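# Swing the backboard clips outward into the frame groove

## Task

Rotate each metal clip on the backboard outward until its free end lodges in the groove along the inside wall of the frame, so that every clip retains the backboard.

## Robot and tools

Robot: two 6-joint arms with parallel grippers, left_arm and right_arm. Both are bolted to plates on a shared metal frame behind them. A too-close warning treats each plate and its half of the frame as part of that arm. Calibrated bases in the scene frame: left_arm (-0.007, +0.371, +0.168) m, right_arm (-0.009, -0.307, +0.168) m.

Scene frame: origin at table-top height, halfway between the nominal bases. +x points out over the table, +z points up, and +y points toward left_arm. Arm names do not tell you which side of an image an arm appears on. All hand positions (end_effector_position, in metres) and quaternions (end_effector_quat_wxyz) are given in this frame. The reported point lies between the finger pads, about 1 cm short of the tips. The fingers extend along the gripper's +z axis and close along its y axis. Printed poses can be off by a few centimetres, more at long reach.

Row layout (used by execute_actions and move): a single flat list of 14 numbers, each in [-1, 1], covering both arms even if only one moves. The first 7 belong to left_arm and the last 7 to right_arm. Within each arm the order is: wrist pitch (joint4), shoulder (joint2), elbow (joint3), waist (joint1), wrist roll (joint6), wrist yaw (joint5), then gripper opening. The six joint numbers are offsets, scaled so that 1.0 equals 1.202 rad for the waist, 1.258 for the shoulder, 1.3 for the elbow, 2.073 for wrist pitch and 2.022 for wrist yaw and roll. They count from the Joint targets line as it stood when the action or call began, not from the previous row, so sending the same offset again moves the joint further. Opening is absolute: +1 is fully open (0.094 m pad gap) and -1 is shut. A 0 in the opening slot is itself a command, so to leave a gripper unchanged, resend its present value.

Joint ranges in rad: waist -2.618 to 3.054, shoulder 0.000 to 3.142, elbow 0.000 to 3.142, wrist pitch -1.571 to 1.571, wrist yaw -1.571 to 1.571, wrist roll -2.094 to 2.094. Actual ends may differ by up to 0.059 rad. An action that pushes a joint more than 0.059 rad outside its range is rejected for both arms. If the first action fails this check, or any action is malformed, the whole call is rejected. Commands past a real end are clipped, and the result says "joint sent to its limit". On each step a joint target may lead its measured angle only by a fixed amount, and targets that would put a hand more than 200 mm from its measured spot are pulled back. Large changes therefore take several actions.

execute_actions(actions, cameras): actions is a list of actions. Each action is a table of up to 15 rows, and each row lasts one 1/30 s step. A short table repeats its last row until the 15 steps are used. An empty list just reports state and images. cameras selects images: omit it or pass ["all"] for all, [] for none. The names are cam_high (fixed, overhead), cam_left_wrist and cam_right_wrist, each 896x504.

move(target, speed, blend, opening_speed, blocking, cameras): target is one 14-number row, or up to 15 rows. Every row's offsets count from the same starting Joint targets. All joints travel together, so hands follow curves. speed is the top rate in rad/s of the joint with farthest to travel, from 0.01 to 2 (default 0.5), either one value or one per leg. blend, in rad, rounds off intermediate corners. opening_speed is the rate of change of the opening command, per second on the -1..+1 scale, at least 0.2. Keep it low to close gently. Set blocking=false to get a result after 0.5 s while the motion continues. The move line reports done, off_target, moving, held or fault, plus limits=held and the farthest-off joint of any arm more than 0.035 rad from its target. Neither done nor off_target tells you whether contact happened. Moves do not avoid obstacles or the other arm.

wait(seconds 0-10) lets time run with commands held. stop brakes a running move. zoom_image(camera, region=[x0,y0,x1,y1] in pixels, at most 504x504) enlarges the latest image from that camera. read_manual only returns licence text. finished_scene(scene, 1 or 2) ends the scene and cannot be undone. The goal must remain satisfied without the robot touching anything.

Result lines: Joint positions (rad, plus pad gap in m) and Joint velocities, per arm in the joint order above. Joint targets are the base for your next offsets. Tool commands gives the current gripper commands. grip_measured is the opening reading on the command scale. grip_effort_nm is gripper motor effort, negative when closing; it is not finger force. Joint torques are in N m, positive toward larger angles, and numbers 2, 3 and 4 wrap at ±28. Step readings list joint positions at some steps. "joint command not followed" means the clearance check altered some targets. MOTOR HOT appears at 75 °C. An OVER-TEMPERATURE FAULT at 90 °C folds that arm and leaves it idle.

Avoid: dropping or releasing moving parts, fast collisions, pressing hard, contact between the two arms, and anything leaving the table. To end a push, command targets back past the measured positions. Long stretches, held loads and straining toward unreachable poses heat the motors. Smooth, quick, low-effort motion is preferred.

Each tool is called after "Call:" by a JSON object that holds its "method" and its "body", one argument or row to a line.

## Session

Call:
{"method": "execute_actions", "body": {
  "actions": []
}}

Scene clock: 0.00 s.
left_arm: end_effector_position=(+0.4140, +0.1248, +0.1489) grip_measured=+1.000 grip_effort_nm=n/a end_effector_quat_wxyz=(-0.007, -0.542, +0.841, -0.004) | right_arm: end_effector_position=(+0.0777, -0.5496, +0.1016) grip_measured=+1.000 grip_effort_nm=n/a end_effector_quat_wxyz=(+0.019, -0.341, +0.938, +0.057)
Joint names: [wrist pitch, shoulder, elbow, waist, wrist roll, wrist yaw]
Joint positions: left_arm=[-1.176 2.54 2.148 -0.595 -1.683 -0.023 0.094] | right_arm=[-0.619 1.882 0.853 -1.243 -1.959 -0.046 0.094]
Joint velocities: within noise
Joint torques (N m): no reading
Motor temperatures (°C): left_arm=[20 25 16 18 18 18 17] | right_arm=[16 19 20 18 21 19 17]
Heat: left arm: 25 °C; right arm: 21 °C.
Joint targets: left_arm=[-1.182 2.539 2.151 -0.595 -1.683 -0.028] | right_arm=[-0.625 1.874 0.859 -1.243 -1.960 -0.052]
Tool commands: left_gripper/opening=+1.0 right_gripper/opening=+1.0
camera_calibration:
cam_left_wrist: T_world_to_cam=[[0.901826, -0.431307, -0.0261403, -0.310491], [-0.378671, -0.818011, 0.432973, 0.233185], [-0.208127, -0.380568, -0.901028, 0.352001], [0, 0, 0, 1]] pos_world=[0.44157, 0.190792, 0.208084]
cam_right_wrist: T_world_to_cam=[[0.635147, -0.768456, -0.0778664, -0.467053], [-0.707143, -0.619083, 0.341591, -0.277563], [-0.310704, -0.161898, -0.936617, 0.119638], [0, 0, 0, 1]] pos_world=[0.137543, -0.511375, 0.170501]

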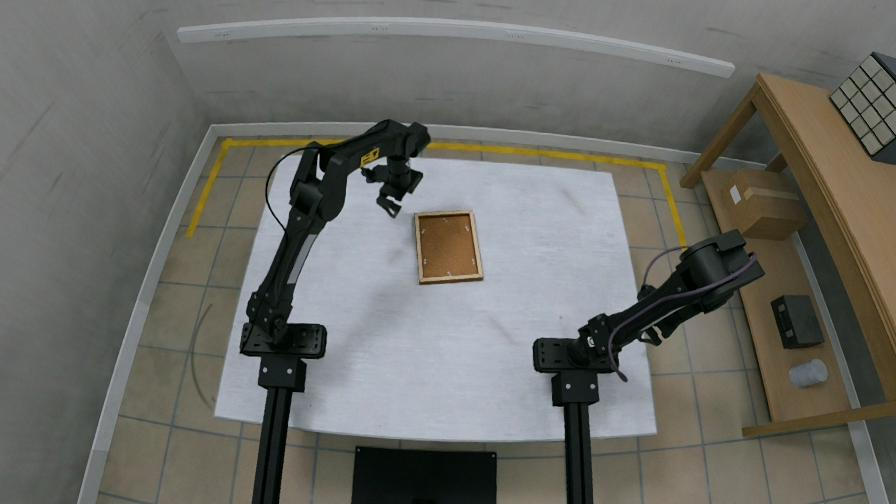

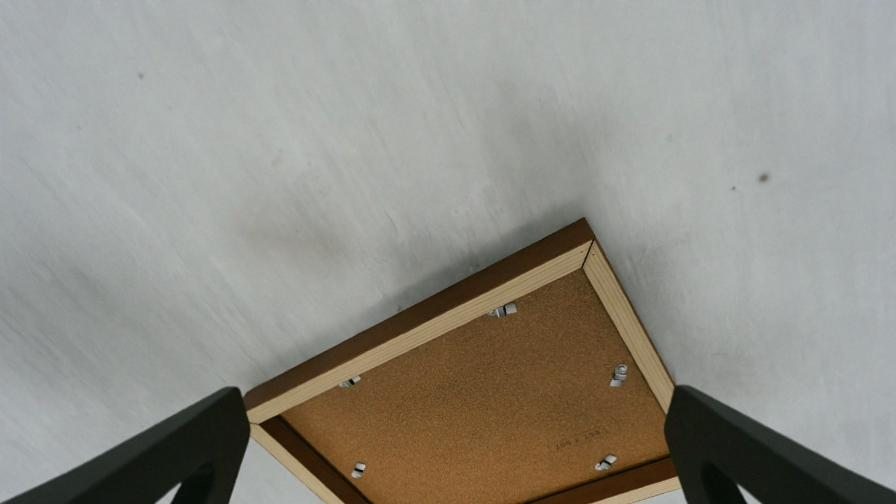

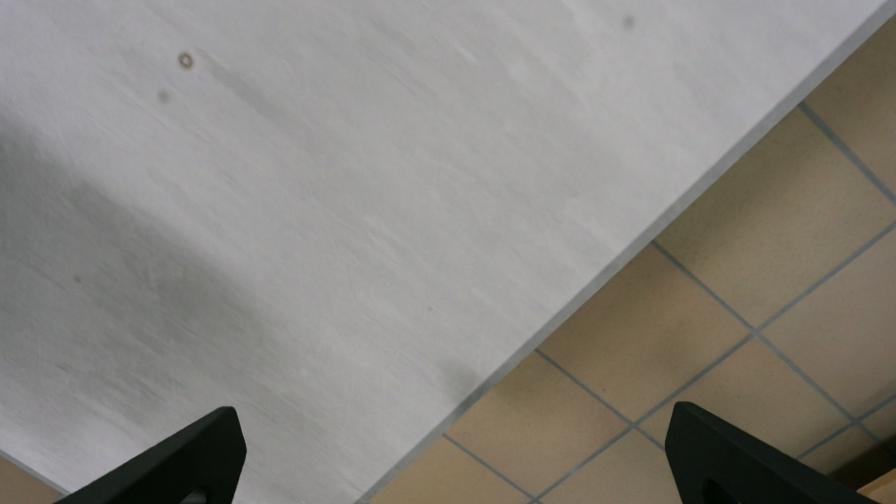

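Call:
{"method": "move", "body": {
  "target": [0,0,0,0.495,0,0,1,-0.12,0.15,0.5,0.95,0.7,0.0475,0.2],
  "speed": 0.9,
  "cameras": ["cam_high"]
}}

Scene clock: 21.17 s.
left_arm: end_effector_position=(+0.4788, +0.4050, +0.1381) grip_measured=+1.000 grip_effort_nm=-0.017 end_effector_quat_wxyz=(+0.010, +0.766, -0.643, -0.004) | right_arm: end_effector_position=(+0.4015, -0.3602, +0.1812) grip_measured=+0.202 grip_effort_nm=-0.149 end_effector_quat_wxyz=(+0.049, -0.216, +0.975, -0.020)
Joint names: [wrist pitch, shoulder, elbow, waist, wrist roll, wrist yaw]
Joint positions: left_arm=[-1.176 2.54 2.148 0.005 -1.683 -0.023 0.094] | right_arm=[-0.866 2.052 1.48 -0.096 -0.553 0.036 0.056]
Joint velocities: within noise
Joint torques (N m): left_arm=[-0.09 -13.89 7.09 -0.7 0.02 -0.03] | right_arm=[0.48 -9.91 7.49 -0.03 0.03 0.08]
Motor temperatures (°C): left_arm=[20 29 17 18 18 18 17] | right_arm=[16 21 21 18 21 19 17]
Heat: left arm: 29 °C; right arm: 21 °C.
Joint targets: left_arm=[-1.182 2.539 2.151 0.000 -1.683 -0.028] | right_arm=[-0.874 2.063 1.509 -0.101 -0.544 0.044]
move: done
Images, in order (width x height): cam_high 896x504.

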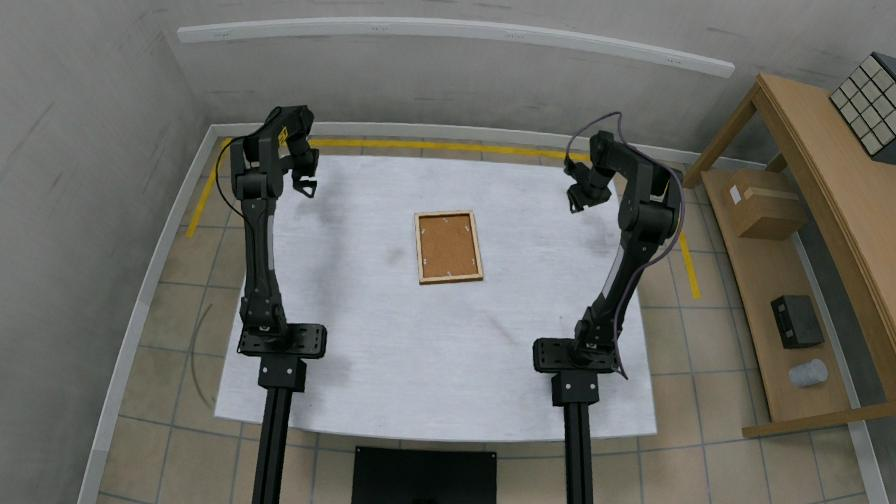

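Call:
{"method": "move", "body": {
  "target": [0,0,0,0,0,0,1,-0.1182,0.2448,0.3154,0.6855,0.544,0,-0.3],
  "speed": 0.9,
  "cameras": ["cam_right_wrist"]
}}

Scene clock: 27.97 s.
left_arm: end_effector_position=(+0.4788, +0.4050, +0.1381) grip_measured=+1.000 grip_effort_nm=-0.027 end_effector_quat_wxyz=(+0.010, +0.766, -0.643, -0.004) | right_arm: end_effector_position=(+0.3358, -0.0195, +0.1676) grip_measured=-0.298 grip_effort_nm=-0.154 end_effector_quat_wxyz=(-0.004, -0.081, +0.997, -0.003)
Joint names: [wrist pitch, shoulder, elbow, waist, wrist roll, wrist yaw]
Joint positions: left_arm=[-1.176 2.54 2.148 0.005 -1.683 -0.023 0.094] | right_arm=[-1.11 2.36 1.886 0.726 0.547 0.04 0.033]
Joint velocities: within noise
Joint torques (N m): left_arm=[-0.12 -13.83 7.02 -0.84 0 -0.02] | right_arm=[0.26 -12.07 7.76 0.35 0.05 0.01]
Motor temperatures (°C): left_arm=[20 30 18 18 18 18 17] | right_arm=[17 22 22 18 21 19 17]
Heat: left arm: 30 °C; right arm: 22 °C.
Joint targets: left_arm=[-1.182 2.539 2.151 0.000 -1.683 -0.028] | right_arm=[-1.119 2.371 1.919 0.723 0.555 0.044]
move: done
camera_calibration:
cam_right_wrist: T_world_to_cam=[[0.153536, -0.987915, 0.0212298, -0.077633], [-0.898942, -0.130723, 0.41811, 0.271687], [-0.410281, -0.083279, -0.908149, 0.377632], [0, 0, 0, 1]] pos_world=[0.411086, -0.00973015, 0.231]
Images, in order (width x height): cam_right_wrist 896x504.

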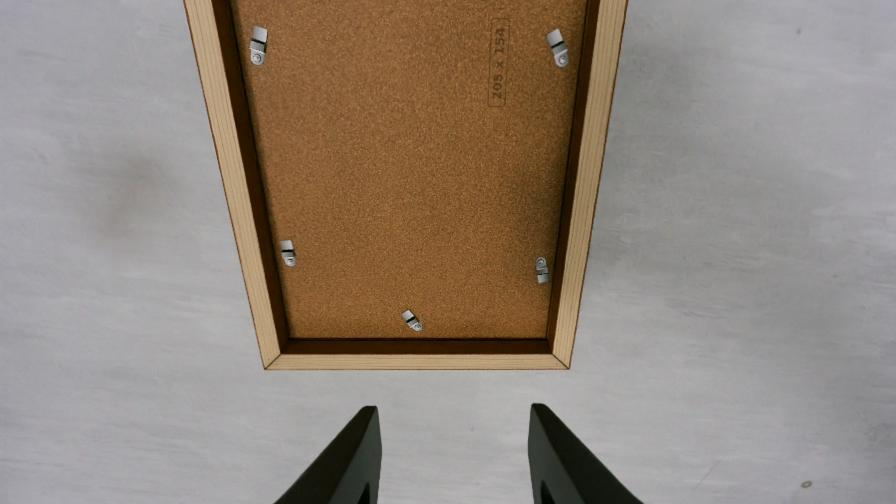

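Call:
{"method": "zoom_image", "body": {
  "camera": "cam_right_wrist",
  "region": [260, 220, 320, 290]
}}

Call:
{"method": "zoom_image", "body": {
  "camera": "cam_right_wrist",
  "region": [380, 290, 450, 360]
}}

Call:
{"method": "zoom_image", "body": {
  "camera": "cam_right_wrist",
  "region": [510, 235, 580, 305]
}}

Scaled by 7.200.

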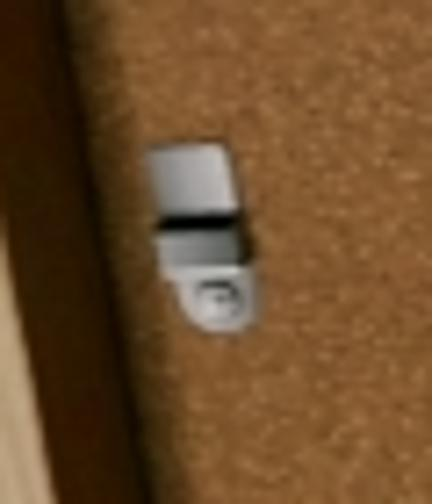

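Scaled by 7.200.

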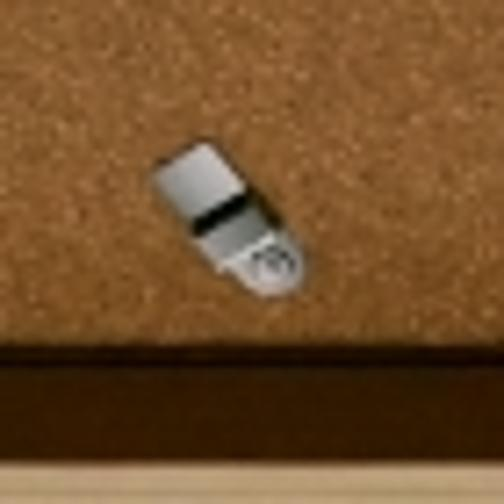

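Scaled by 7.200.

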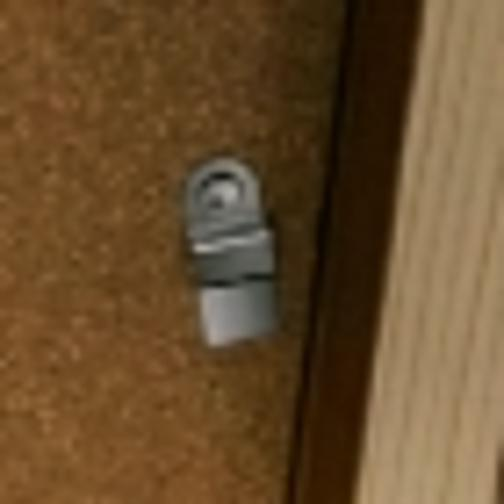

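Call:
{"method": "move", "body": {
  "target": [0,0,0,0,0,0,1,0.2465,0.0064,-0.4031,0.1439,-0.7052,0,0.234],
  "speed": 0.9,
  "cameras": ["cam_right_wrist"]
}}

Call:
{"method": "zoom_image", "body": {
  "camera": "cam_right_wrist",
  "region": [400, 320, 560, 480]
}}

Scene clock: 89.27 s.
left_arm: end_effector_position=(+0.4788, +0.4050, +0.1381) grip_measured=+1.000 grip_effort_nm=-0.027 end_effector_quat_wxyz=(+0.010, +0.766, -0.643, -0.004) | right_arm: end_effector_position=(+0.2467, -0.0051, +0.0592) grip_measured=+0.232 grip_effort_nm=0.066 end_effector_quat_wxyz=(+0.001, +0.763, -0.646, +0.001)
Joint names: [wrist pitch, shoulder, elbow, waist, wrist roll, wrist yaw]
Joint positions: left_arm=[-1.176 2.54 2.148 0.005 -1.683 -0.023 0.094] | right_arm=[-0.618 2.37 1.405 0.89 -0.862 0.04 0.058]
Joint velocities: within noise
Joint torques (N m): left_arm=[-0.11 -13.93 7.12 -0.79 0.02 -0.02] | right_arm=[0.46 -11.04 3.69 1.09 -0.08 0.02]
Motor temperatures (°C): left_arm=[20 32 18 18 18 18 17] | right_arm=[17 26 24 18 21 19 17]
Heat: left arm: 32 °C; right arm: 26 °C.
Joint targets: left_arm=[-1.182 2.539 2.151 0.000 -1.683 -0.028] | right_arm=[-0.608 2.379 1.395 0.896 -0.870 0.044]
move: done
camera_calibration:
cam_right_wrist: T_world_to_cam=[[0.987566, 0.156382, 0.016076, -0.24706], [0.135865, -0.900469, 0.413153, -0.0201802], [0.0790856, -0.405832, -0.91052, 0.121647], [0, 0, 0, 1]] pos_world=[0.23711, 0.0698322, 0.123071]
Images, in order (width x height): cam_right_wrist 896x504.

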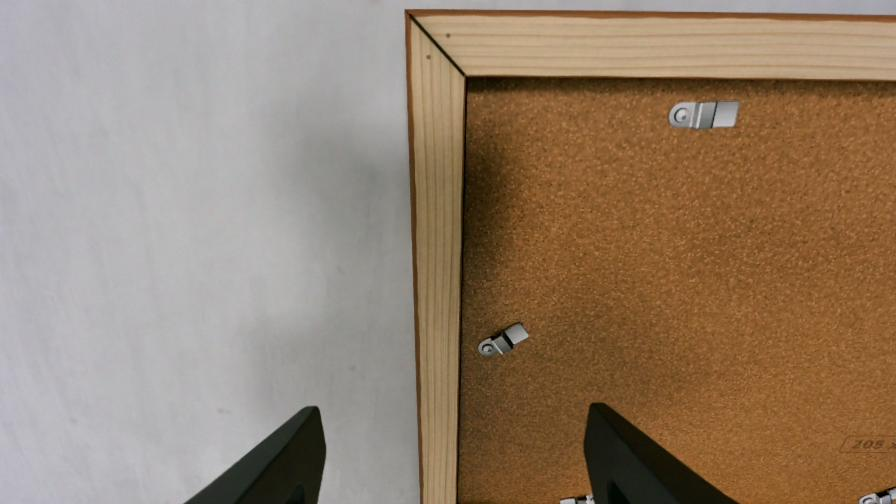

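Scaled by 3.150.

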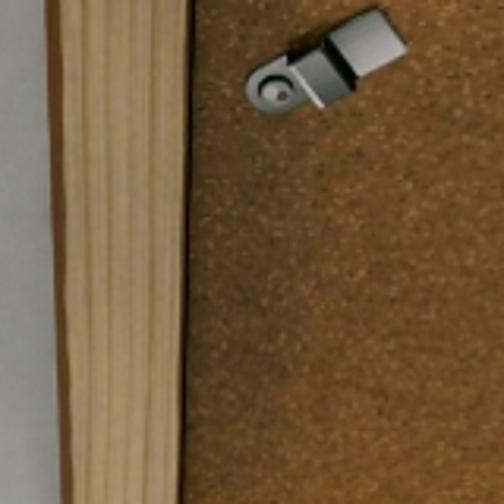

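Call:
{"method": "move", "body": {
  "target": [0,0,0,0,0,0,1,0.0487,0.0747,-0.0069,0.0029,0.0161,0,0.234],
  "speed": 0.2,
  "cameras": ["cam_right_wrist"]
}}

Call:
{"method": "zoom_image", "body": {
  "camera": "cam_right_wrist",
  "region": [400, 380, 600, 504]
}}

Scene clock: 112.00 s.
left_arm: end_effector_position=(+0.4788, +0.4050, +0.1381) grip_measured=+1.000 grip_effort_nm=-0.027 end_effector_quat_wxyz=(+0.010, +0.766, -0.643, -0.004) | right_arm: end_effector_position=(+0.2440, -0.0061, +0.0218) grip_measured=+0.232 grip_effort_nm=0.061 end_effector_quat_wxyz=(+0.003, +0.758, -0.653, +0.001)
Joint names: [wrist pitch, shoulder, elbow, waist, wrist roll, wrist yaw]
Joint positions: left_arm=[-1.176 2.54 2.148 0.005 -1.683 -0.023 0.094] | right_arm=[-0.517 2.465 1.395 0.89 -0.846 0.04 0.058]
Joint velocities: within noise
Joint torques (N m): left_arm=[-0.11 -13.89 7.27 -0.81 0.01 -0.01] | right_arm=[0.44 -11.25 3.4 1.44 0.04 0.02]
Motor temperatures (°C): left_arm=[20 33 19 18 18 18 17] | right_arm=[17 24 22 18 21 19 17]
Heat: left arm: 33 °C; right arm: 24 °C.
Joint targets: left_arm=[-1.182 2.539 2.151 0.000 -1.683 -0.028] | right_arm=[-0.507 2.473 1.386 0.900 -0.838 0.044]
move: done
camera_calibration:
cam_right_wrist: T_world_to_cam=[[0.990066, 0.139973, 0.0132797, -0.244285], [0.121864, -0.901397, 0.41549, -0.00185264], [0.0701276, -0.409744, -0.909501, 0.0894853], [0, 0, 0, 1]] pos_world=[0.235809, 0.0691894, 0.0854007]
Images, in order (width x height): cam_right_wrist 896x504.

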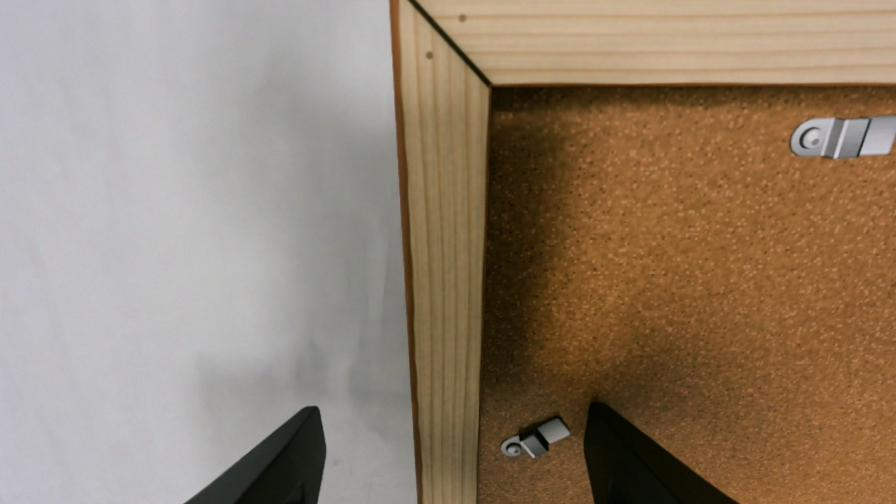

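Scaled by 2.520.

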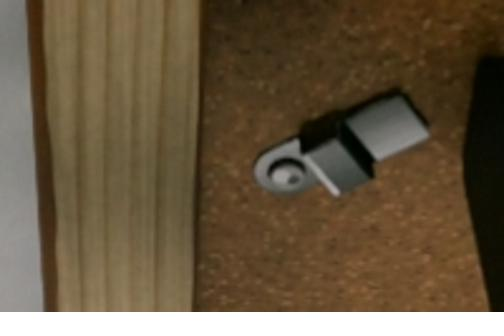

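Call:
{"method": "move", "body": {
  "target": [0,0,0,0,0,0,1,-0.0111,0.0024,0.0292,0.0040,0.0015,0,0.234],
  "speed": 0.1,
  "cameras": ["cam_right_wrist"]
}}

Call:
{"method": "zoom_image", "body": {
  "camera": "cam_right_wrist",
  "region": [400, 380, 600, 504]
}}

Scene clock: 130.07 s.
left_arm: end_effector_position=(+0.4788, +0.4050, +0.1381) grip_measured=+1.000 grip_effort_nm=-0.022 end_effector_quat_wxyz=(+0.010, +0.766, -0.643, -0.004) | right_arm: end_effector_position=(+0.2419, -0.0054, +0.0219) grip_measured=+0.232 grip_effort_nm=0.061 end_effector_quat_wxyz=(+0.004, +0.758, -0.652, +0.001)
Joint names: [wrist pitch, shoulder, elbow, waist, wrist roll, wrist yaw]
Joint positions: left_arm=[-1.176 2.54 2.148 0.005 -1.683 -0.023 0.094] | right_arm=[-0.52 2.465 1.395 0.896 -0.843 0.04 0.058]
Joint velocities: within noise
Joint torques (N m): left_arm=[-0.11 -13.89 7.17 -0.81 0.02 -0.04] | right_arm=[0.27 -10.99 6.17 1.4 0.05 0.03]
Motor temperatures (°C): left_arm=[20 33 19 18 18 18 17] | right_arm=[17 23 22 18 21 19 17]
Heat: left arm: 33 °C; right arm: 23 °C.
Joint targets: left_arm=[-1.182 2.539 2.151 0.000 -1.683 -0.028] | right_arm=[-0.530 2.476 1.424 0.905 -0.835 0.044]
move: done
camera_calibration:
cam_right_wrist: T_world_to_cam=[[0.989749, 0.142396, 0.0109426, -0.242135], [0.124874, -0.900048, 0.417517, -0.00175722], [0.0693015, -0.41187, -0.908603, 0.0901724], [0, 0, 0, 1]] pos_world=[0.233624, 0.0700368, 0.0853142]
Images, in order (width x height): cam_right_wrist 896x504.

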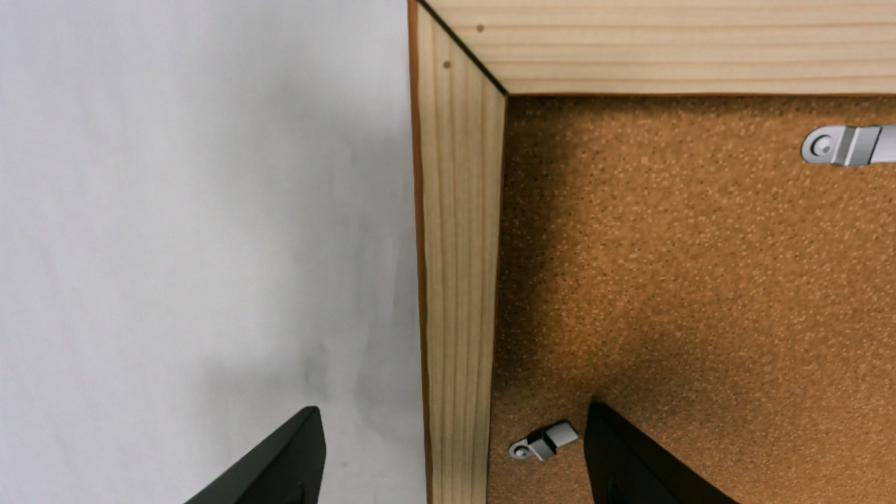

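Scaled by 2.520.

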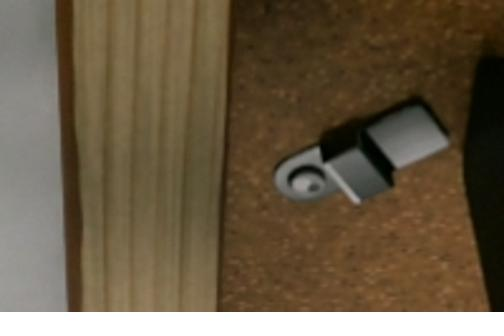

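Call:
{"method": "move", "body": {
  "target": [0,0,0,0,0,0,1,0.002,0.0075,0.0,0.002,0.00,0,0.234],
  "speed": 0.1,
  "cameras": ["cam_right_wrist"]
}}

Scene clock: 134.80 s.
left_arm: end_effector_position=(+0.4788, +0.4050, +0.1381) grip_measured=+1.000 grip_effort_nm=-0.022 end_effector_quat_wxyz=(+0.010, +0.766, -0.643, -0.004) | right_arm: end_effector_position=(+0.2424, -0.0048, +0.0213) grip_measured=+0.232 grip_effort_nm=0.056 end_effector_quat_wxyz=(+0.004, +0.758, -0.652, +0.001)
Joint names: [wrist pitch, shoulder, elbow, waist, wrist roll, wrist yaw]
Joint positions: left_arm=[-1.176 2.54 2.148 0.005 -1.683 -0.023 0.094] | right_arm=[-0.522 2.468 1.4 0.896 -0.842 0.04 0.058]
Joint velocities: within noise
Joint torques (N m): left_arm=[-0.14 -13.91 7.08 -0.88 0.02 -0.01] | right_arm=[0.3 -10.54 5.79 1.65 0.03 0.02]
Motor temperatures (°C): left_arm=[20 34 19 18 18 18 17] | right_arm=[17 23 22 18 21 19 17]
Heat: left arm: 34 °C; right arm: 23 °C.
Joint targets: left_arm=[-1.182 2.539 2.151 0.000 -1.683 -0.028] | right_arm=[-0.526 2.485 1.424 0.907 -0.835 0.044]
move: done
camera_calibration:
cam_right_wrist: T_world_to_cam=[[0.989858, 0.141658, 0.0106656, -0.242697], [0.1243, -0.900017, 0.417754, -0.000903093], [0.0687775, -0.412192, -0.908498, 0.0899809], [0, 0, 0, 1]] pos_world=[0.234159, 0.0706566, 0.0847132]
Images, in order (width x height): cam_right_wrist 896x504.

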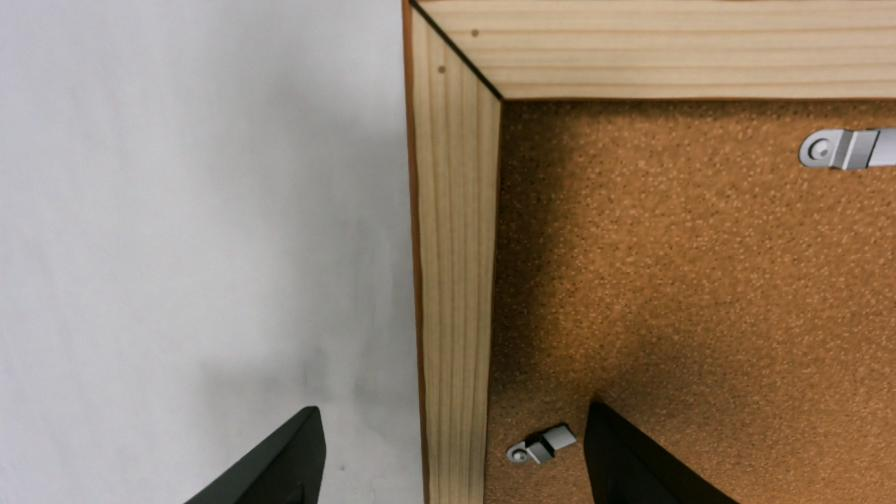

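Call:
{"method": "move", "body": {
  "target": [
    [0,0,0,0,0,0,1,0,0.003,0.0,0.0045,0.00,0,0.234],
    [0,0,0,0,0,0,1,0,0.003,0.0,0.0045,0.00,0,-0.3]
  ],
  "speed": 0.1,
  "opening_speed": 0.4,
  "cameras": ["cam_right_wrist"]
}}

Call:
{"method": "zoom_image", "body": {
  "camera": "cam_right_wrist",
  "region": [400, 380, 600, 504]
}}

Scene clock: 141.53 s.
left_arm: end_effector_position=(+0.4788, +0.4050, +0.1381) grip_measured=+1.000 grip_effort_nm=-0.032 end_effector_quat_wxyz=(+0.010, +0.766, -0.643, -0.004) | right_arm: end_effector_position=(+0.2450, -0.0029, +0.0211) grip_measured=-0.298 grip_effort_nm=-0.164 end_effector_quat_wxyz=(-0.001, +0.760, -0.650, +0.009)
Joint names: [wrist pitch, shoulder, elbow, waist, wrist roll, wrist yaw]
Joint positions: left_arm=[-1.176 2.54 2.148 0.005 -1.683 -0.023 0.094] | right_arm=[-0.515 2.471 1.405 0.901 -0.841 0.057 0.033]
Joint velocities: within noise
Joint torques (N m): left_arm=[-0.11 -13.89 7.27 -0.85 0.02 0] | right_arm=[0.26 -10.48 5.46 1.63 0.01 -0.13]
Motor temperatures (°C): left_arm=[20 34 19 18 18 18 17] | right_arm=[17 23 22 18 21 19 17]
Heat: left arm: 34 °C; right arm: 23 °C.
Joint targets: left_arm=[-1.182 2.539 2.151 0.000 -1.683 -0.028] | right_arm=[-0.526 2.489 1.424 0.912 -0.835 0.044]
move: done
camera_calibration:
cam_right_wrist: T_world_to_cam=[[0.988875, 0.145965, 0.028663, -0.245713], [0.12031, -0.898129, 0.422952, 0.00146353], [0.0874791, -0.414798, -0.905698, 0.085769], [0, 0, 0, 1]] pos_world=[0.2353, 0.0727567, 0.0841047]
Images, in order (width x height): cam_right_wrist 896x504.

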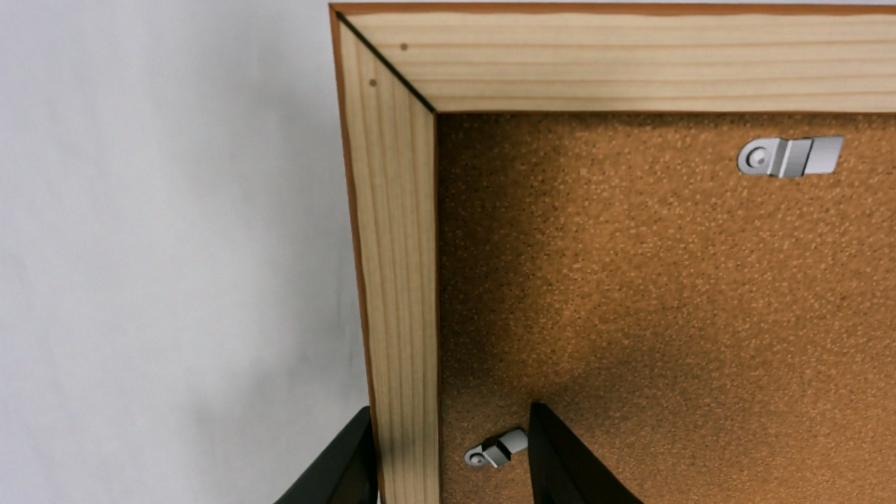

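Scaled by 2.520.

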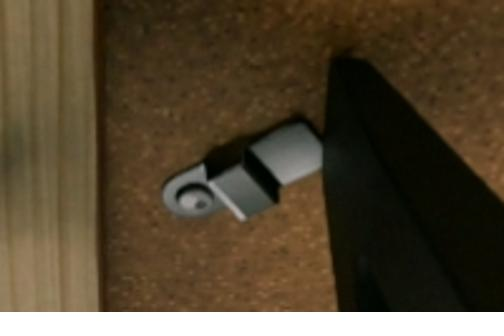

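Call:
{"method": "move", "body": {
  "target": [0,0,0,0,0,0,1,0,0,0.0,0,0.00,0,-0.5],
  "speed": 0.1,
  "opening_speed": 0.3,
  "cameras": ["cam_right_wrist"]
}}

Call:
{"method": "zoom_image", "body": {
  "camera": "cam_right_wrist",
  "region": [400, 380, 600, 504]
}}

Scene clock: 146.43 s.
left_arm: end_effector_position=(+0.4788, +0.4050, +0.1381) grip_measured=+1.000 grip_effort_nm=-0.027 end_effector_quat_wxyz=(+0.010, +0.766, -0.643, -0.004) | right_arm: end_effector_position=(+0.2417, -0.0024, +0.0212) grip_measured=-0.494 grip_effort_nm=-0.379 end_effector_quat_wxyz=(+0.003, +0.763, -0.646, +0.009)
Joint names: [wrist pitch, shoulder, elbow, waist, wrist roll, wrist yaw]
Joint positions: left_arm=[-1.176 2.54 2.148 0.005 -1.683 -0.023 0.094] | right_arm=[-0.522 2.471 1.405 0.908 -0.844 0.057 0.024]
Joint velocities: within noise
Joint torques (N m): left_arm=[-0.11 -13.87 6.98 -0.84 0.01 -0.01] | right_arm=[0.32 -10.51 5.44 0.88 0.06 -0.13]
Motor temperatures (°C): left_arm=[20 34 19 18 18 18 17] | right_arm=[17 24 22 18 21 19 17]
Heat: left arm: 34 °C; right arm: 24 °C.
Joint targets: left_arm=[-1.182 2.539 2.151 0.000 -1.683 -0.028] | right_arm=[-0.526 2.489 1.424 0.912 -0.835 0.044]
move: done
camera_calibration:
cam_right_wrist: T_world_to_cam=[[0.987449, 0.156177, 0.023517, -0.242033], [0.131301, -0.894515, 0.427321, -0.000519103], [0.0877742, -0.41887, -0.903794, 0.0862317], [0, 0, 0, 1]] pos_world=[0.231494, 0.0734556, 0.0838494]
Images, in order (width x height): cam_right_wrist 896x504.

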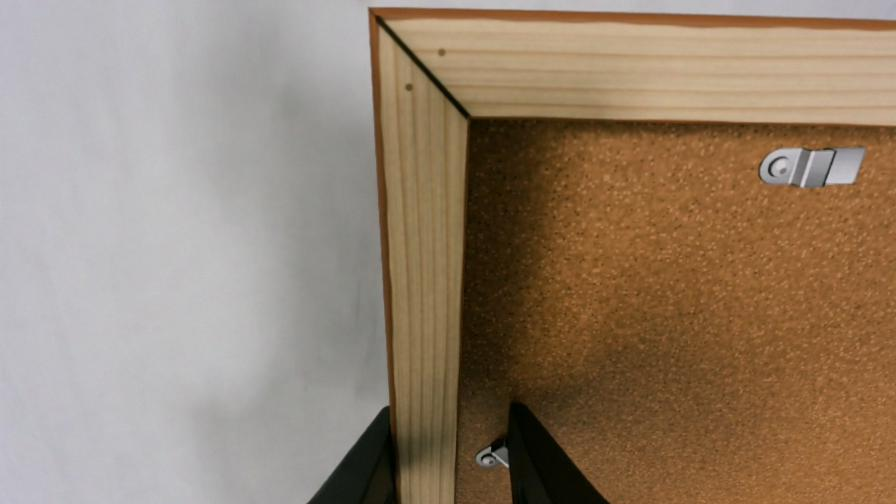

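Scaled by 2.520.

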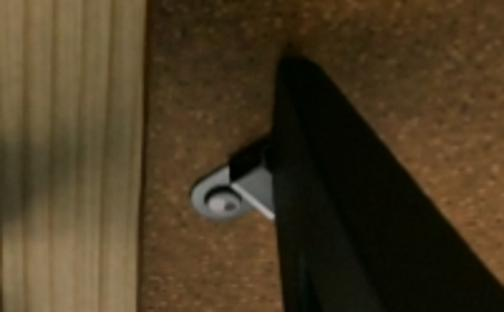

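Call:
{"method": "move", "body": {
  "target": [0,0,0,0,0,0,1,0,0,0.0,0,0.00,0,-0.1],
  "speed": 0.1,
  "opening_speed": 0.6,
  "cameras": ["cam_right_wrist"]
}}

Call:
{"method": "zoom_image", "body": {
  "camera": "cam_right_wrist",
  "region": [400, 380, 600, 504]
}}

Scene clock: 156.57 s.
left_arm: end_effector_position=(+0.4788, +0.4050, +0.1381) grip_measured=+1.000 grip_effort_nm=-0.022 end_effector_quat_wxyz=(+0.010, +0.766, -0.643, -0.004) | right_arm: end_effector_position=(+0.2364, -0.0043, +0.0213) grip_measured=-0.102 grip_effort_nm=0.085 end_effector_quat_wxyz=(+0.013, +0.763, -0.646, +0.003)
Joint names: [wrist pitch, shoulder, elbow, waist, wrist roll, wrist yaw]
Joint positions: left_arm=[-1.176 2.54 2.148 0.005 -1.683 -0.023 0.094] | right_arm=[-0.541 2.471 1.405 0.91 -0.841 0.044 0.042]
Joint velocities: within noise
Joint torques (N m): left_arm=[-0.11 -13.96 7.06 -0.83 0 -0.01] | right_arm=[0.48 -10.45 5.44 0.75 0.03 -0.03]
Motor temperatures (°C): left_arm=[20 34 19 18 18 18 17] | right_arm=[17 24 22 18 21 19 17]
Heat: left arm: 34 °C; right arm: 24 °C.
Joint targets: left_arm=[-1.182 2.539 2.151 0.000 -1.683 -0.028] | right_arm=[-0.526 2.489 1.424 0.912 -0.835 0.044]
move: done
camera_calibration:
cam_right_wrist: T_world_to_cam=[[0.987688, 0.156433, 0.00102298, -0.236083], [0.14072, -0.891298, 0.431029, -0.00386991], [0.0683392, -0.425579, -0.902337, 0.0905018], [0, 0, 0, 1]] pos_world=[0.227536, 0.0719977, 0.0835727]
Images, in order (width x height): cam_right_wrist 896x504.

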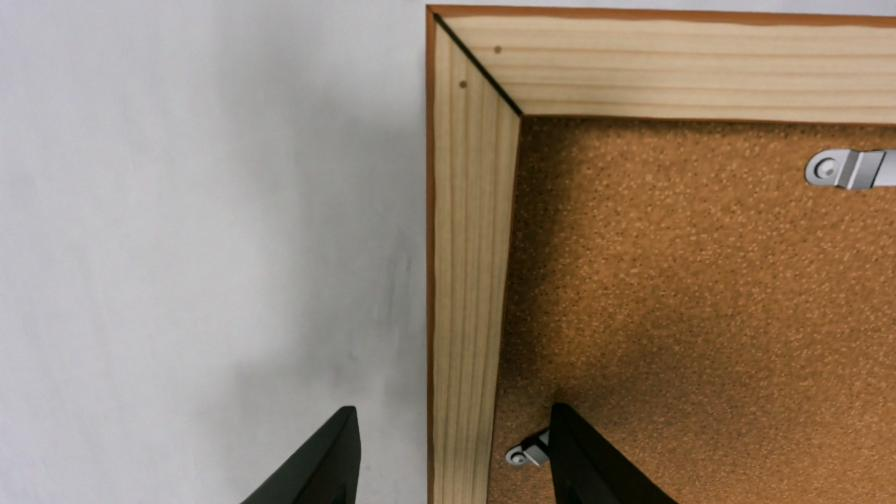

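Scaled by 2.520.

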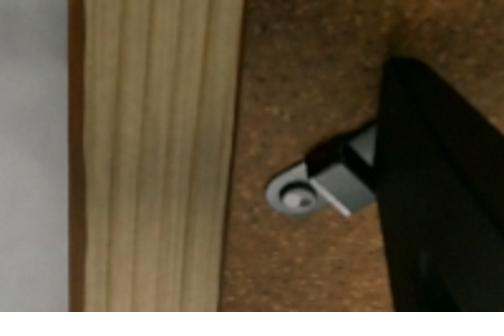

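Call:
{"method": "move", "body": {
  "target": [
    [0,0,0,0,0,0,1,-0.012,-0.04,0.0,0,0.00,0,-0.1],
    [0,0,0,0,0,0,1,-0.012,-0.04,0.0,0,0.00,0,0.25]
  ],
  "speed": 0.2,
  "opening_speed": 1,
  "cameras": ["cam_right_wrist"]
}}

Call:
{"method": "zoom_image", "body": {
  "camera": "cam_right_wrist",
  "region": [400, 360, 600, 480]
}}

Scene clock: 164.27 s.
left_arm: end_effector_position=(+0.4788, +0.4050, +0.1381) grip_measured=+1.000 grip_effort_nm=-0.032 end_effector_quat_wxyz=(+0.010, +0.766, -0.643, -0.004) | right_arm: end_effector_position=(+0.2362, -0.0049, +0.0220) grip_measured=+0.248 grip_effort_nm=0.061 end_effector_quat_wxyz=(+0.014, +0.763, -0.646, +0.004)
Joint names: [wrist pitch, shoulder, elbow, waist, wrist roll, wrist yaw]
Joint positions: left_arm=[-1.176 2.54 2.148 0.005 -1.683 -0.023 0.094] | right_arm=[-0.546 2.469 1.405 0.91 -0.841 0.045 0.059]
Joint velocities: within noise
Joint torques (N m): left_arm=[-0.12 -13.81 7.2 -0.81 0.08 -0.03] | right_arm=[0.26 -15.02 5.45 0.77 0.03 -0.03]
Motor temperatures (°C): left_arm=[20 34 19 18 18 18 17] | right_arm=[17 24 22 18 21 19 17]
Heat: left arm: 34 °C; right arm: 24 °C.
Joint targets: left_arm=[-1.182 2.539 2.151 0.000 -1.683 -0.028] | right_arm=[-0.551 2.439 1.424 0.912 -0.835 0.044]
move: done
camera_calibration:
cam_right_wrist: T_world_to_cam=[[0.987729, 0.156179, -0.000432145, -0.235706], [0.140952, -0.890227, 0.43316, -0.00477736], [0.0672658, -0.427906, -0.901317, 0.0911541], [0, 0, 0, 1]] pos_world=[0.227355, 0.0715647, 0.0841262]
Images, in order (width x height): cam_right_wrist 896x504.

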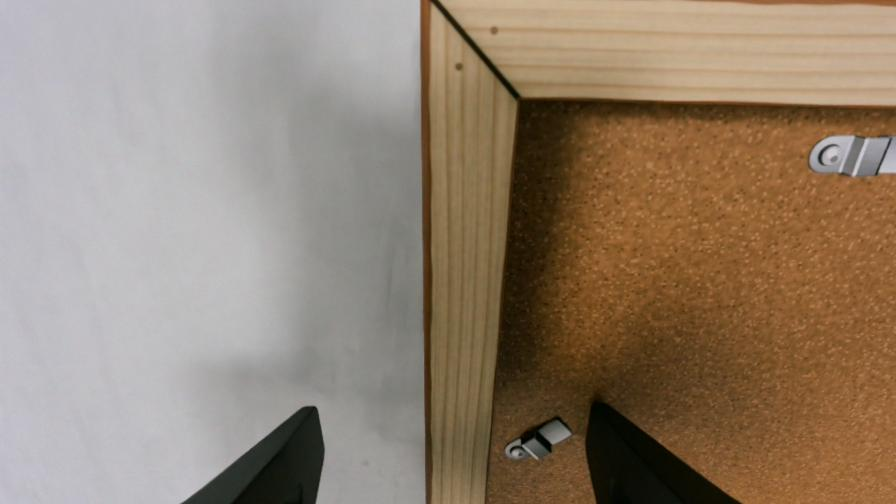

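Scaled by 2.520.

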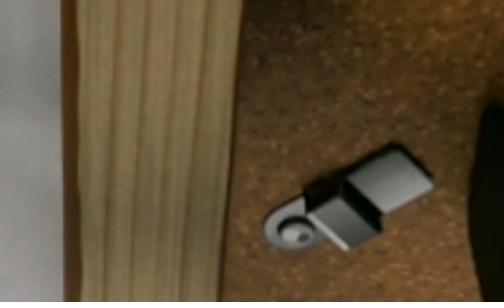

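Call:
{"method": "move", "body": {
  "target": [0,0,0,0,0,0,1,0.005,0.0485,0.0,0.005,0.00,0,0.25],
  "speed": 0.1,
  "cameras": ["cam_right_wrist"]
}}

Call:
{"method": "zoom_image", "body": {
  "camera": "cam_right_wrist",
  "region": [400, 380, 600, 504]
}}

Scene clock: 171.23 s.
left_arm: end_effector_position=(+0.4788, +0.4050, +0.1381) grip_measured=+1.000 grip_effort_nm=-0.022 end_effector_quat_wxyz=(+0.010, +0.766, -0.643, -0.004) | right_arm: end_effector_position=(+0.2358, -0.0053, +0.0213) grip_measured=+0.248 grip_effort_nm=0.061 end_effector_quat_wxyz=(+0.015, +0.763, -0.646, +0.004)
Joint names: [wrist pitch, shoulder, elbow, waist, wrist roll, wrist yaw]
Joint positions: left_arm=[-1.176 2.54 2.148 0.005 -1.683 -0.023 0.094] | right_arm=[-0.546 2.471 1.405 0.91 -0.841 0.045 0.059]
Joint velocities: within noise
Joint torques (N m): left_arm=[-0.11 -13.82 7.08 -0.83 0.01 -0.05] | right_arm=[0.37 -9.5 5.46 1.32 0.01 -0.04]
Motor temperatures (°C): left_arm=[20 34 19 18 18 18 17] | right_arm=[17 25 22 18 21 19 17]
Heat: left arm: 34 °C; right arm: 25 °C.
Joint targets: left_arm=[-1.182 2.539 2.151 0.000 -1.683 -0.028] | right_arm=[-0.541 2.500 1.424 0.918 -0.835 0.044]
move: done
camera_calibration:
cam_right_wrist: T_world_to_cam=[[0.987716, 0.156249, -0.001844, -0.23528], [0.141535, -0.889573, 0.434313, -0.0049182], [0.0662208, -0.429239, -0.90076, 0.0906064], [0, 0, 0, 1]] pos_world=[0.227085, 0.071279, 0.0833168]
Images, in order (width x height): cam_right_wrist 896x504.

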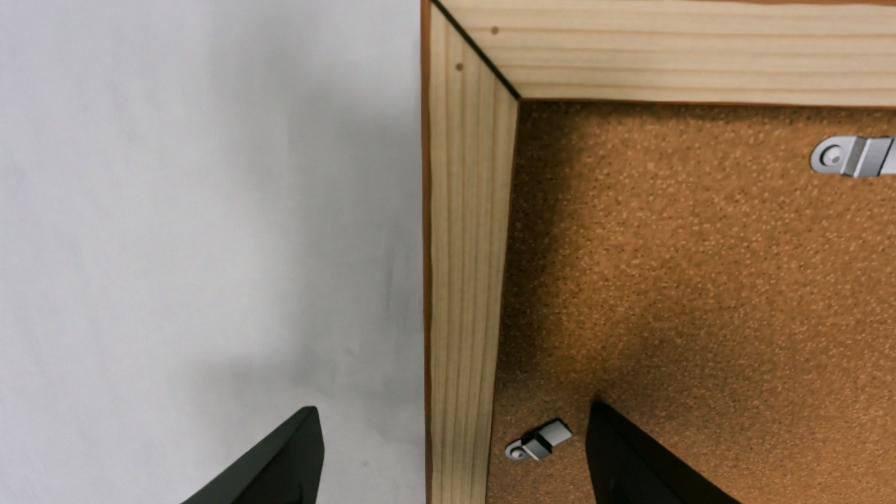

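Scaled by 2.520.

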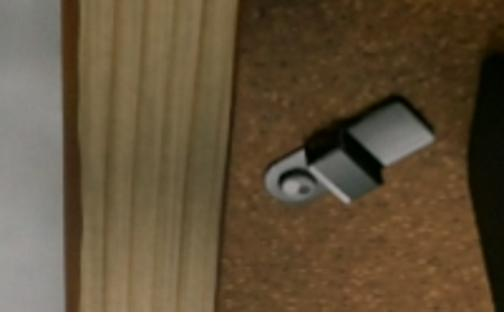

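Call:
{"method": "move", "body": {
  "target": [
    [0,0,0,0,0,0,1,0.0,0.006,0.0,0.006,0.00,0,0.25],
    [0,0,0,0,0,0,1,0.0,0.006,0.0,0.006,0.00,0,0.08]
  ],
  "speed": 0.1,
  "opening_speed": 0.3,
  "cameras": ["cam_right_wrist"]
}}

Call:
{"method": "zoom_image", "body": {
  "camera": "cam_right_wrist",
  "region": [400, 380, 600, 504]
}}

Scene clock: 191.97 s.
left_arm: end_effector_position=(+0.4788, +0.4050, +0.1381) grip_measured=+1.000 grip_effort_nm=-0.022 end_effector_quat_wxyz=(+0.010, +0.766, -0.643, -0.004) | right_arm: end_effector_position=(+0.2386, -0.0045, +0.0205) grip_measured=+0.082 grip_effort_nm=-0.164 end_effector_quat_wxyz=(+0.012, +0.764, -0.645, +0.014)
Joint names: [wrist pitch, shoulder, elbow, waist, wrist roll, wrist yaw]
Joint positions: left_arm=[-1.176 2.54 2.148 0.005 -1.683 -0.023 0.094] | right_arm=[-0.541 2.477 1.411 0.915 -0.839 0.065 0.051]
Joint velocities: within noise
Joint torques (N m): left_arm=[-0.11 -13.91 7.06 -0.95 0.01 -0.01] | right_arm=[0.32 -9.28 4.97 1.54 0 -0.23]
Motor temperatures (°C): left_arm=[20 35 19 18 18 18 17] | right_arm=[17 24 22 18 21 19 17]
Heat: left arm: 35 °C; right arm: 24 °C.
Joint targets: left_arm=[-1.182 2.539 2.151 0.000 -1.683 -0.028] | right_arm=[-0.540 2.507 1.424 0.926 -0.835 0.044]
move: done
camera_calibration:
cam_right_wrist: T_world_to_cam=[[0.987103, 0.15929, 0.0159615, -0.238364], [0.135706, -0.88549, 0.4444, -0.00297684], [0.0849221, -0.436503, -0.895686, 0.0854082], [0, 0, 0, 1]] pos_world=[0.228441, 0.0726139, 0.0816265]
Images, in order (width x height): cam_right_wrist 896x504.

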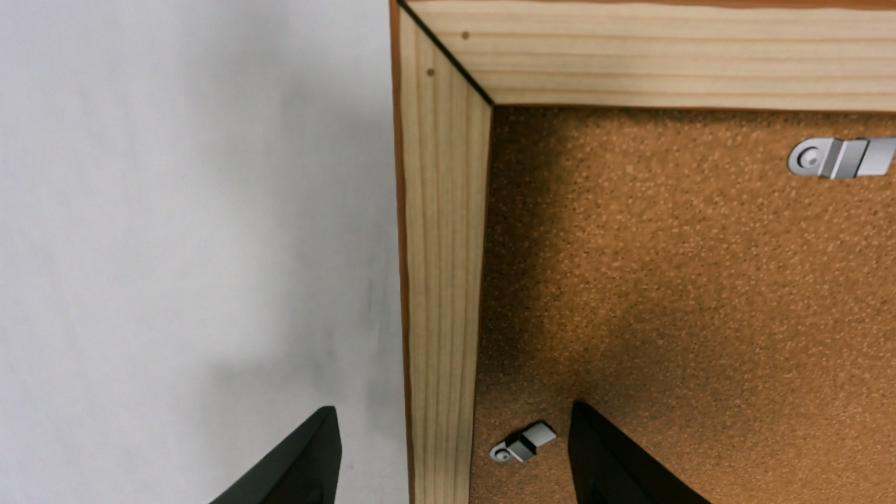

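Scaled by 2.520.

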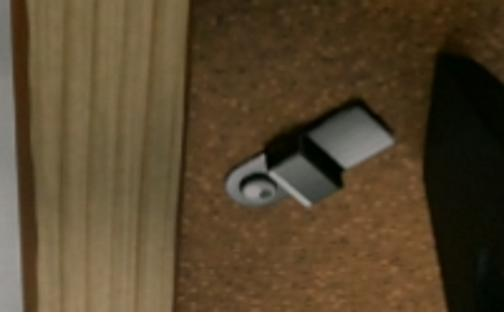

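Call:
{"method": "move", "body": {
  "target": [0,0,0,0,0,0,1,0,-0.003,0.0,0,0.00,0,-0.2],
  "speed": 0.1,
  "opening_speed": 0.3,
  "cameras": ["cam_right_wrist"]
}}

Call:
{"method": "zoom_image", "body": {
  "camera": "cam_right_wrist",
  "region": [380, 380, 580, 504]
}}

Scene clock: 196.70 s.
left_arm: end_effector_position=(+0.4788, +0.4050, +0.1381) grip_measured=+1.000 grip_effort_nm=-0.027 end_effector_quat_wxyz=(+0.010, +0.766, -0.643, -0.004) | right_arm: end_effector_position=(+0.2410, -0.0025, +0.0204) grip_measured=-0.198 grip_effort_nm=-0.168 end_effector_quat_wxyz=(+0.006, +0.764, -0.646, +0.016)
Joint names: [wrist pitch, shoulder, elbow, waist, wrist roll, wrist yaw]
Joint positions: left_arm=[-1.176 2.54 2.148 0.005 -1.683 -0.023 0.094] | right_arm=[-0.529 2.477 1.411 0.915 -0.839 0.069 0.038]
Joint velocities: within noise
Joint torques (N m): left_arm=[-0.1 -13.89 7.01 -0.84 0.03 -0.05] | right_arm=[0.23 -9.66 4.98 1.55 0.01 -0.26]
Motor temperatures (°C): left_arm=[20 35 19 18 18 18 17] | right_arm=[17 24 22 18 21 19 17]
Heat: left arm: 35 °C; right arm: 24 °C.
Joint targets: left_arm=[-1.182 2.539 2.151 0.000 -1.683 -0.028] | right_arm=[-0.541 2.504 1.424 0.926 -0.835 0.044]
move: done
camera_calibration:
cam_right_wrist: T_world_to_cam=[[0.986936, 0.158743, 0.0275476, -0.241258], [0.130678, -0.888711, 0.439449, -0.000257012], [0.0942415, -0.430108, -0.897845, 0.0838326], [0, 0, 0, 1]] pos_world=[0.230239, 0.0741268, 0.0820277]
Images, in order (width x height): cam_right_wrist 896x504.

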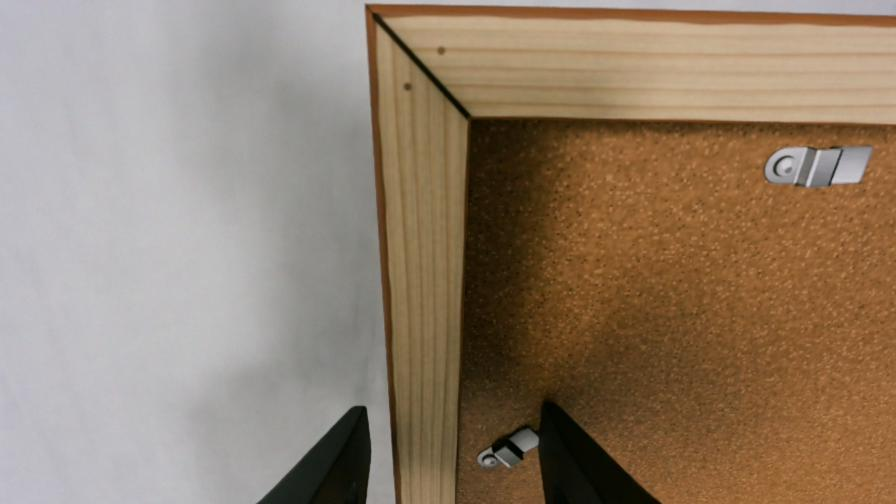

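Scaled by 2.520.

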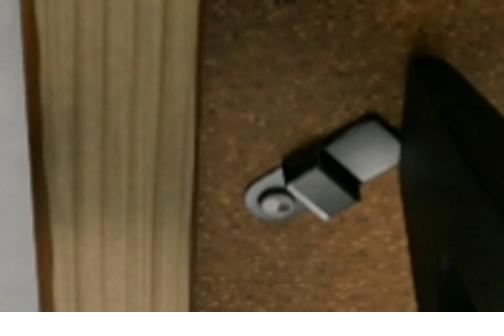

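Call:
{"method": "move", "body": {
  "target": [0,0,0,0,0,0,1,0,0,0.0,0,0.00,0,-0.35],
  "speed": 0.1,
  "opening_speed": 0.3,
  "cameras": ["cam_right_wrist"]
}}

Call:
{"method": "zoom_image", "body": {
  "camera": "cam_right_wrist",
  "region": [380, 380, 580, 504]
}}

Scene clock: 201.80 s.
left_arm: end_effector_position=(+0.4788, +0.4050, +0.1381) grip_measured=+1.000 grip_effort_nm=-0.017 end_effector_quat_wxyz=(+0.010, +0.766, -0.643, -0.004) | right_arm: end_effector_position=(+0.2419, -0.0018, +0.0204) grip_measured=-0.347 grip_effort_nm=-0.203 end_effector_quat_wxyz=(+0.003, +0.763, -0.646, +0.016)
Joint names: [wrist pitch, shoulder, elbow, waist, wrist roll, wrist yaw]
Joint positions: left_arm=[-1.176 2.54 2.148 0.005 -1.683 -0.023 0.094] | right_arm=[-0.525 2.477 1.411 0.915 -0.839 0.071 0.031]
Joint velocities: within noise
Joint torques (N m): left_arm=[-0.12 -13.9 7.19 -0.88 0.03 -0.02] | right_arm=[0.19 -9.7 4.98 1.5 0.01 -0.28]
Motor temperatures (°C): left_arm=[20 35 19 18 18 18 17] | right_arm=[17 24 22 18 21 19 17]
Heat: left arm: 35 °C; right arm: 24 °C.
Joint targets: left_arm=[-1.182 2.539 2.151 0.000 -1.683 -0.028] | right_arm=[-0.541 2.504 1.424 0.926 -0.835 0.044]
move: done
camera_calibration:
cam_right_wrist: T_world_to_cam=[[0.986841, 0.158508, 0.0319548, -0.242348], [0.128763, -0.889885, 0.437636, 0.000762471], [0.0978048, -0.427762, -0.898584, 0.0832093], [0, 0, 0, 1]] pos_world=[0.230922, 0.0746862, 0.082181]
Images, in order (width x height): cam_right_wrist 896x504.

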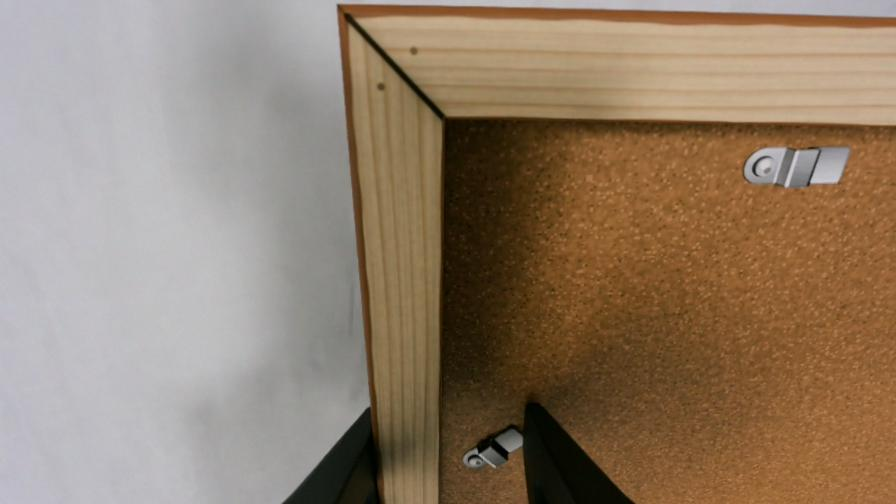

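Scaled by 2.520.

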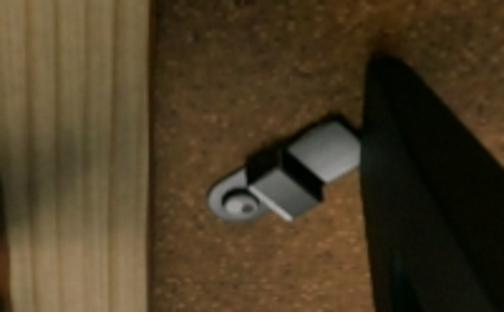

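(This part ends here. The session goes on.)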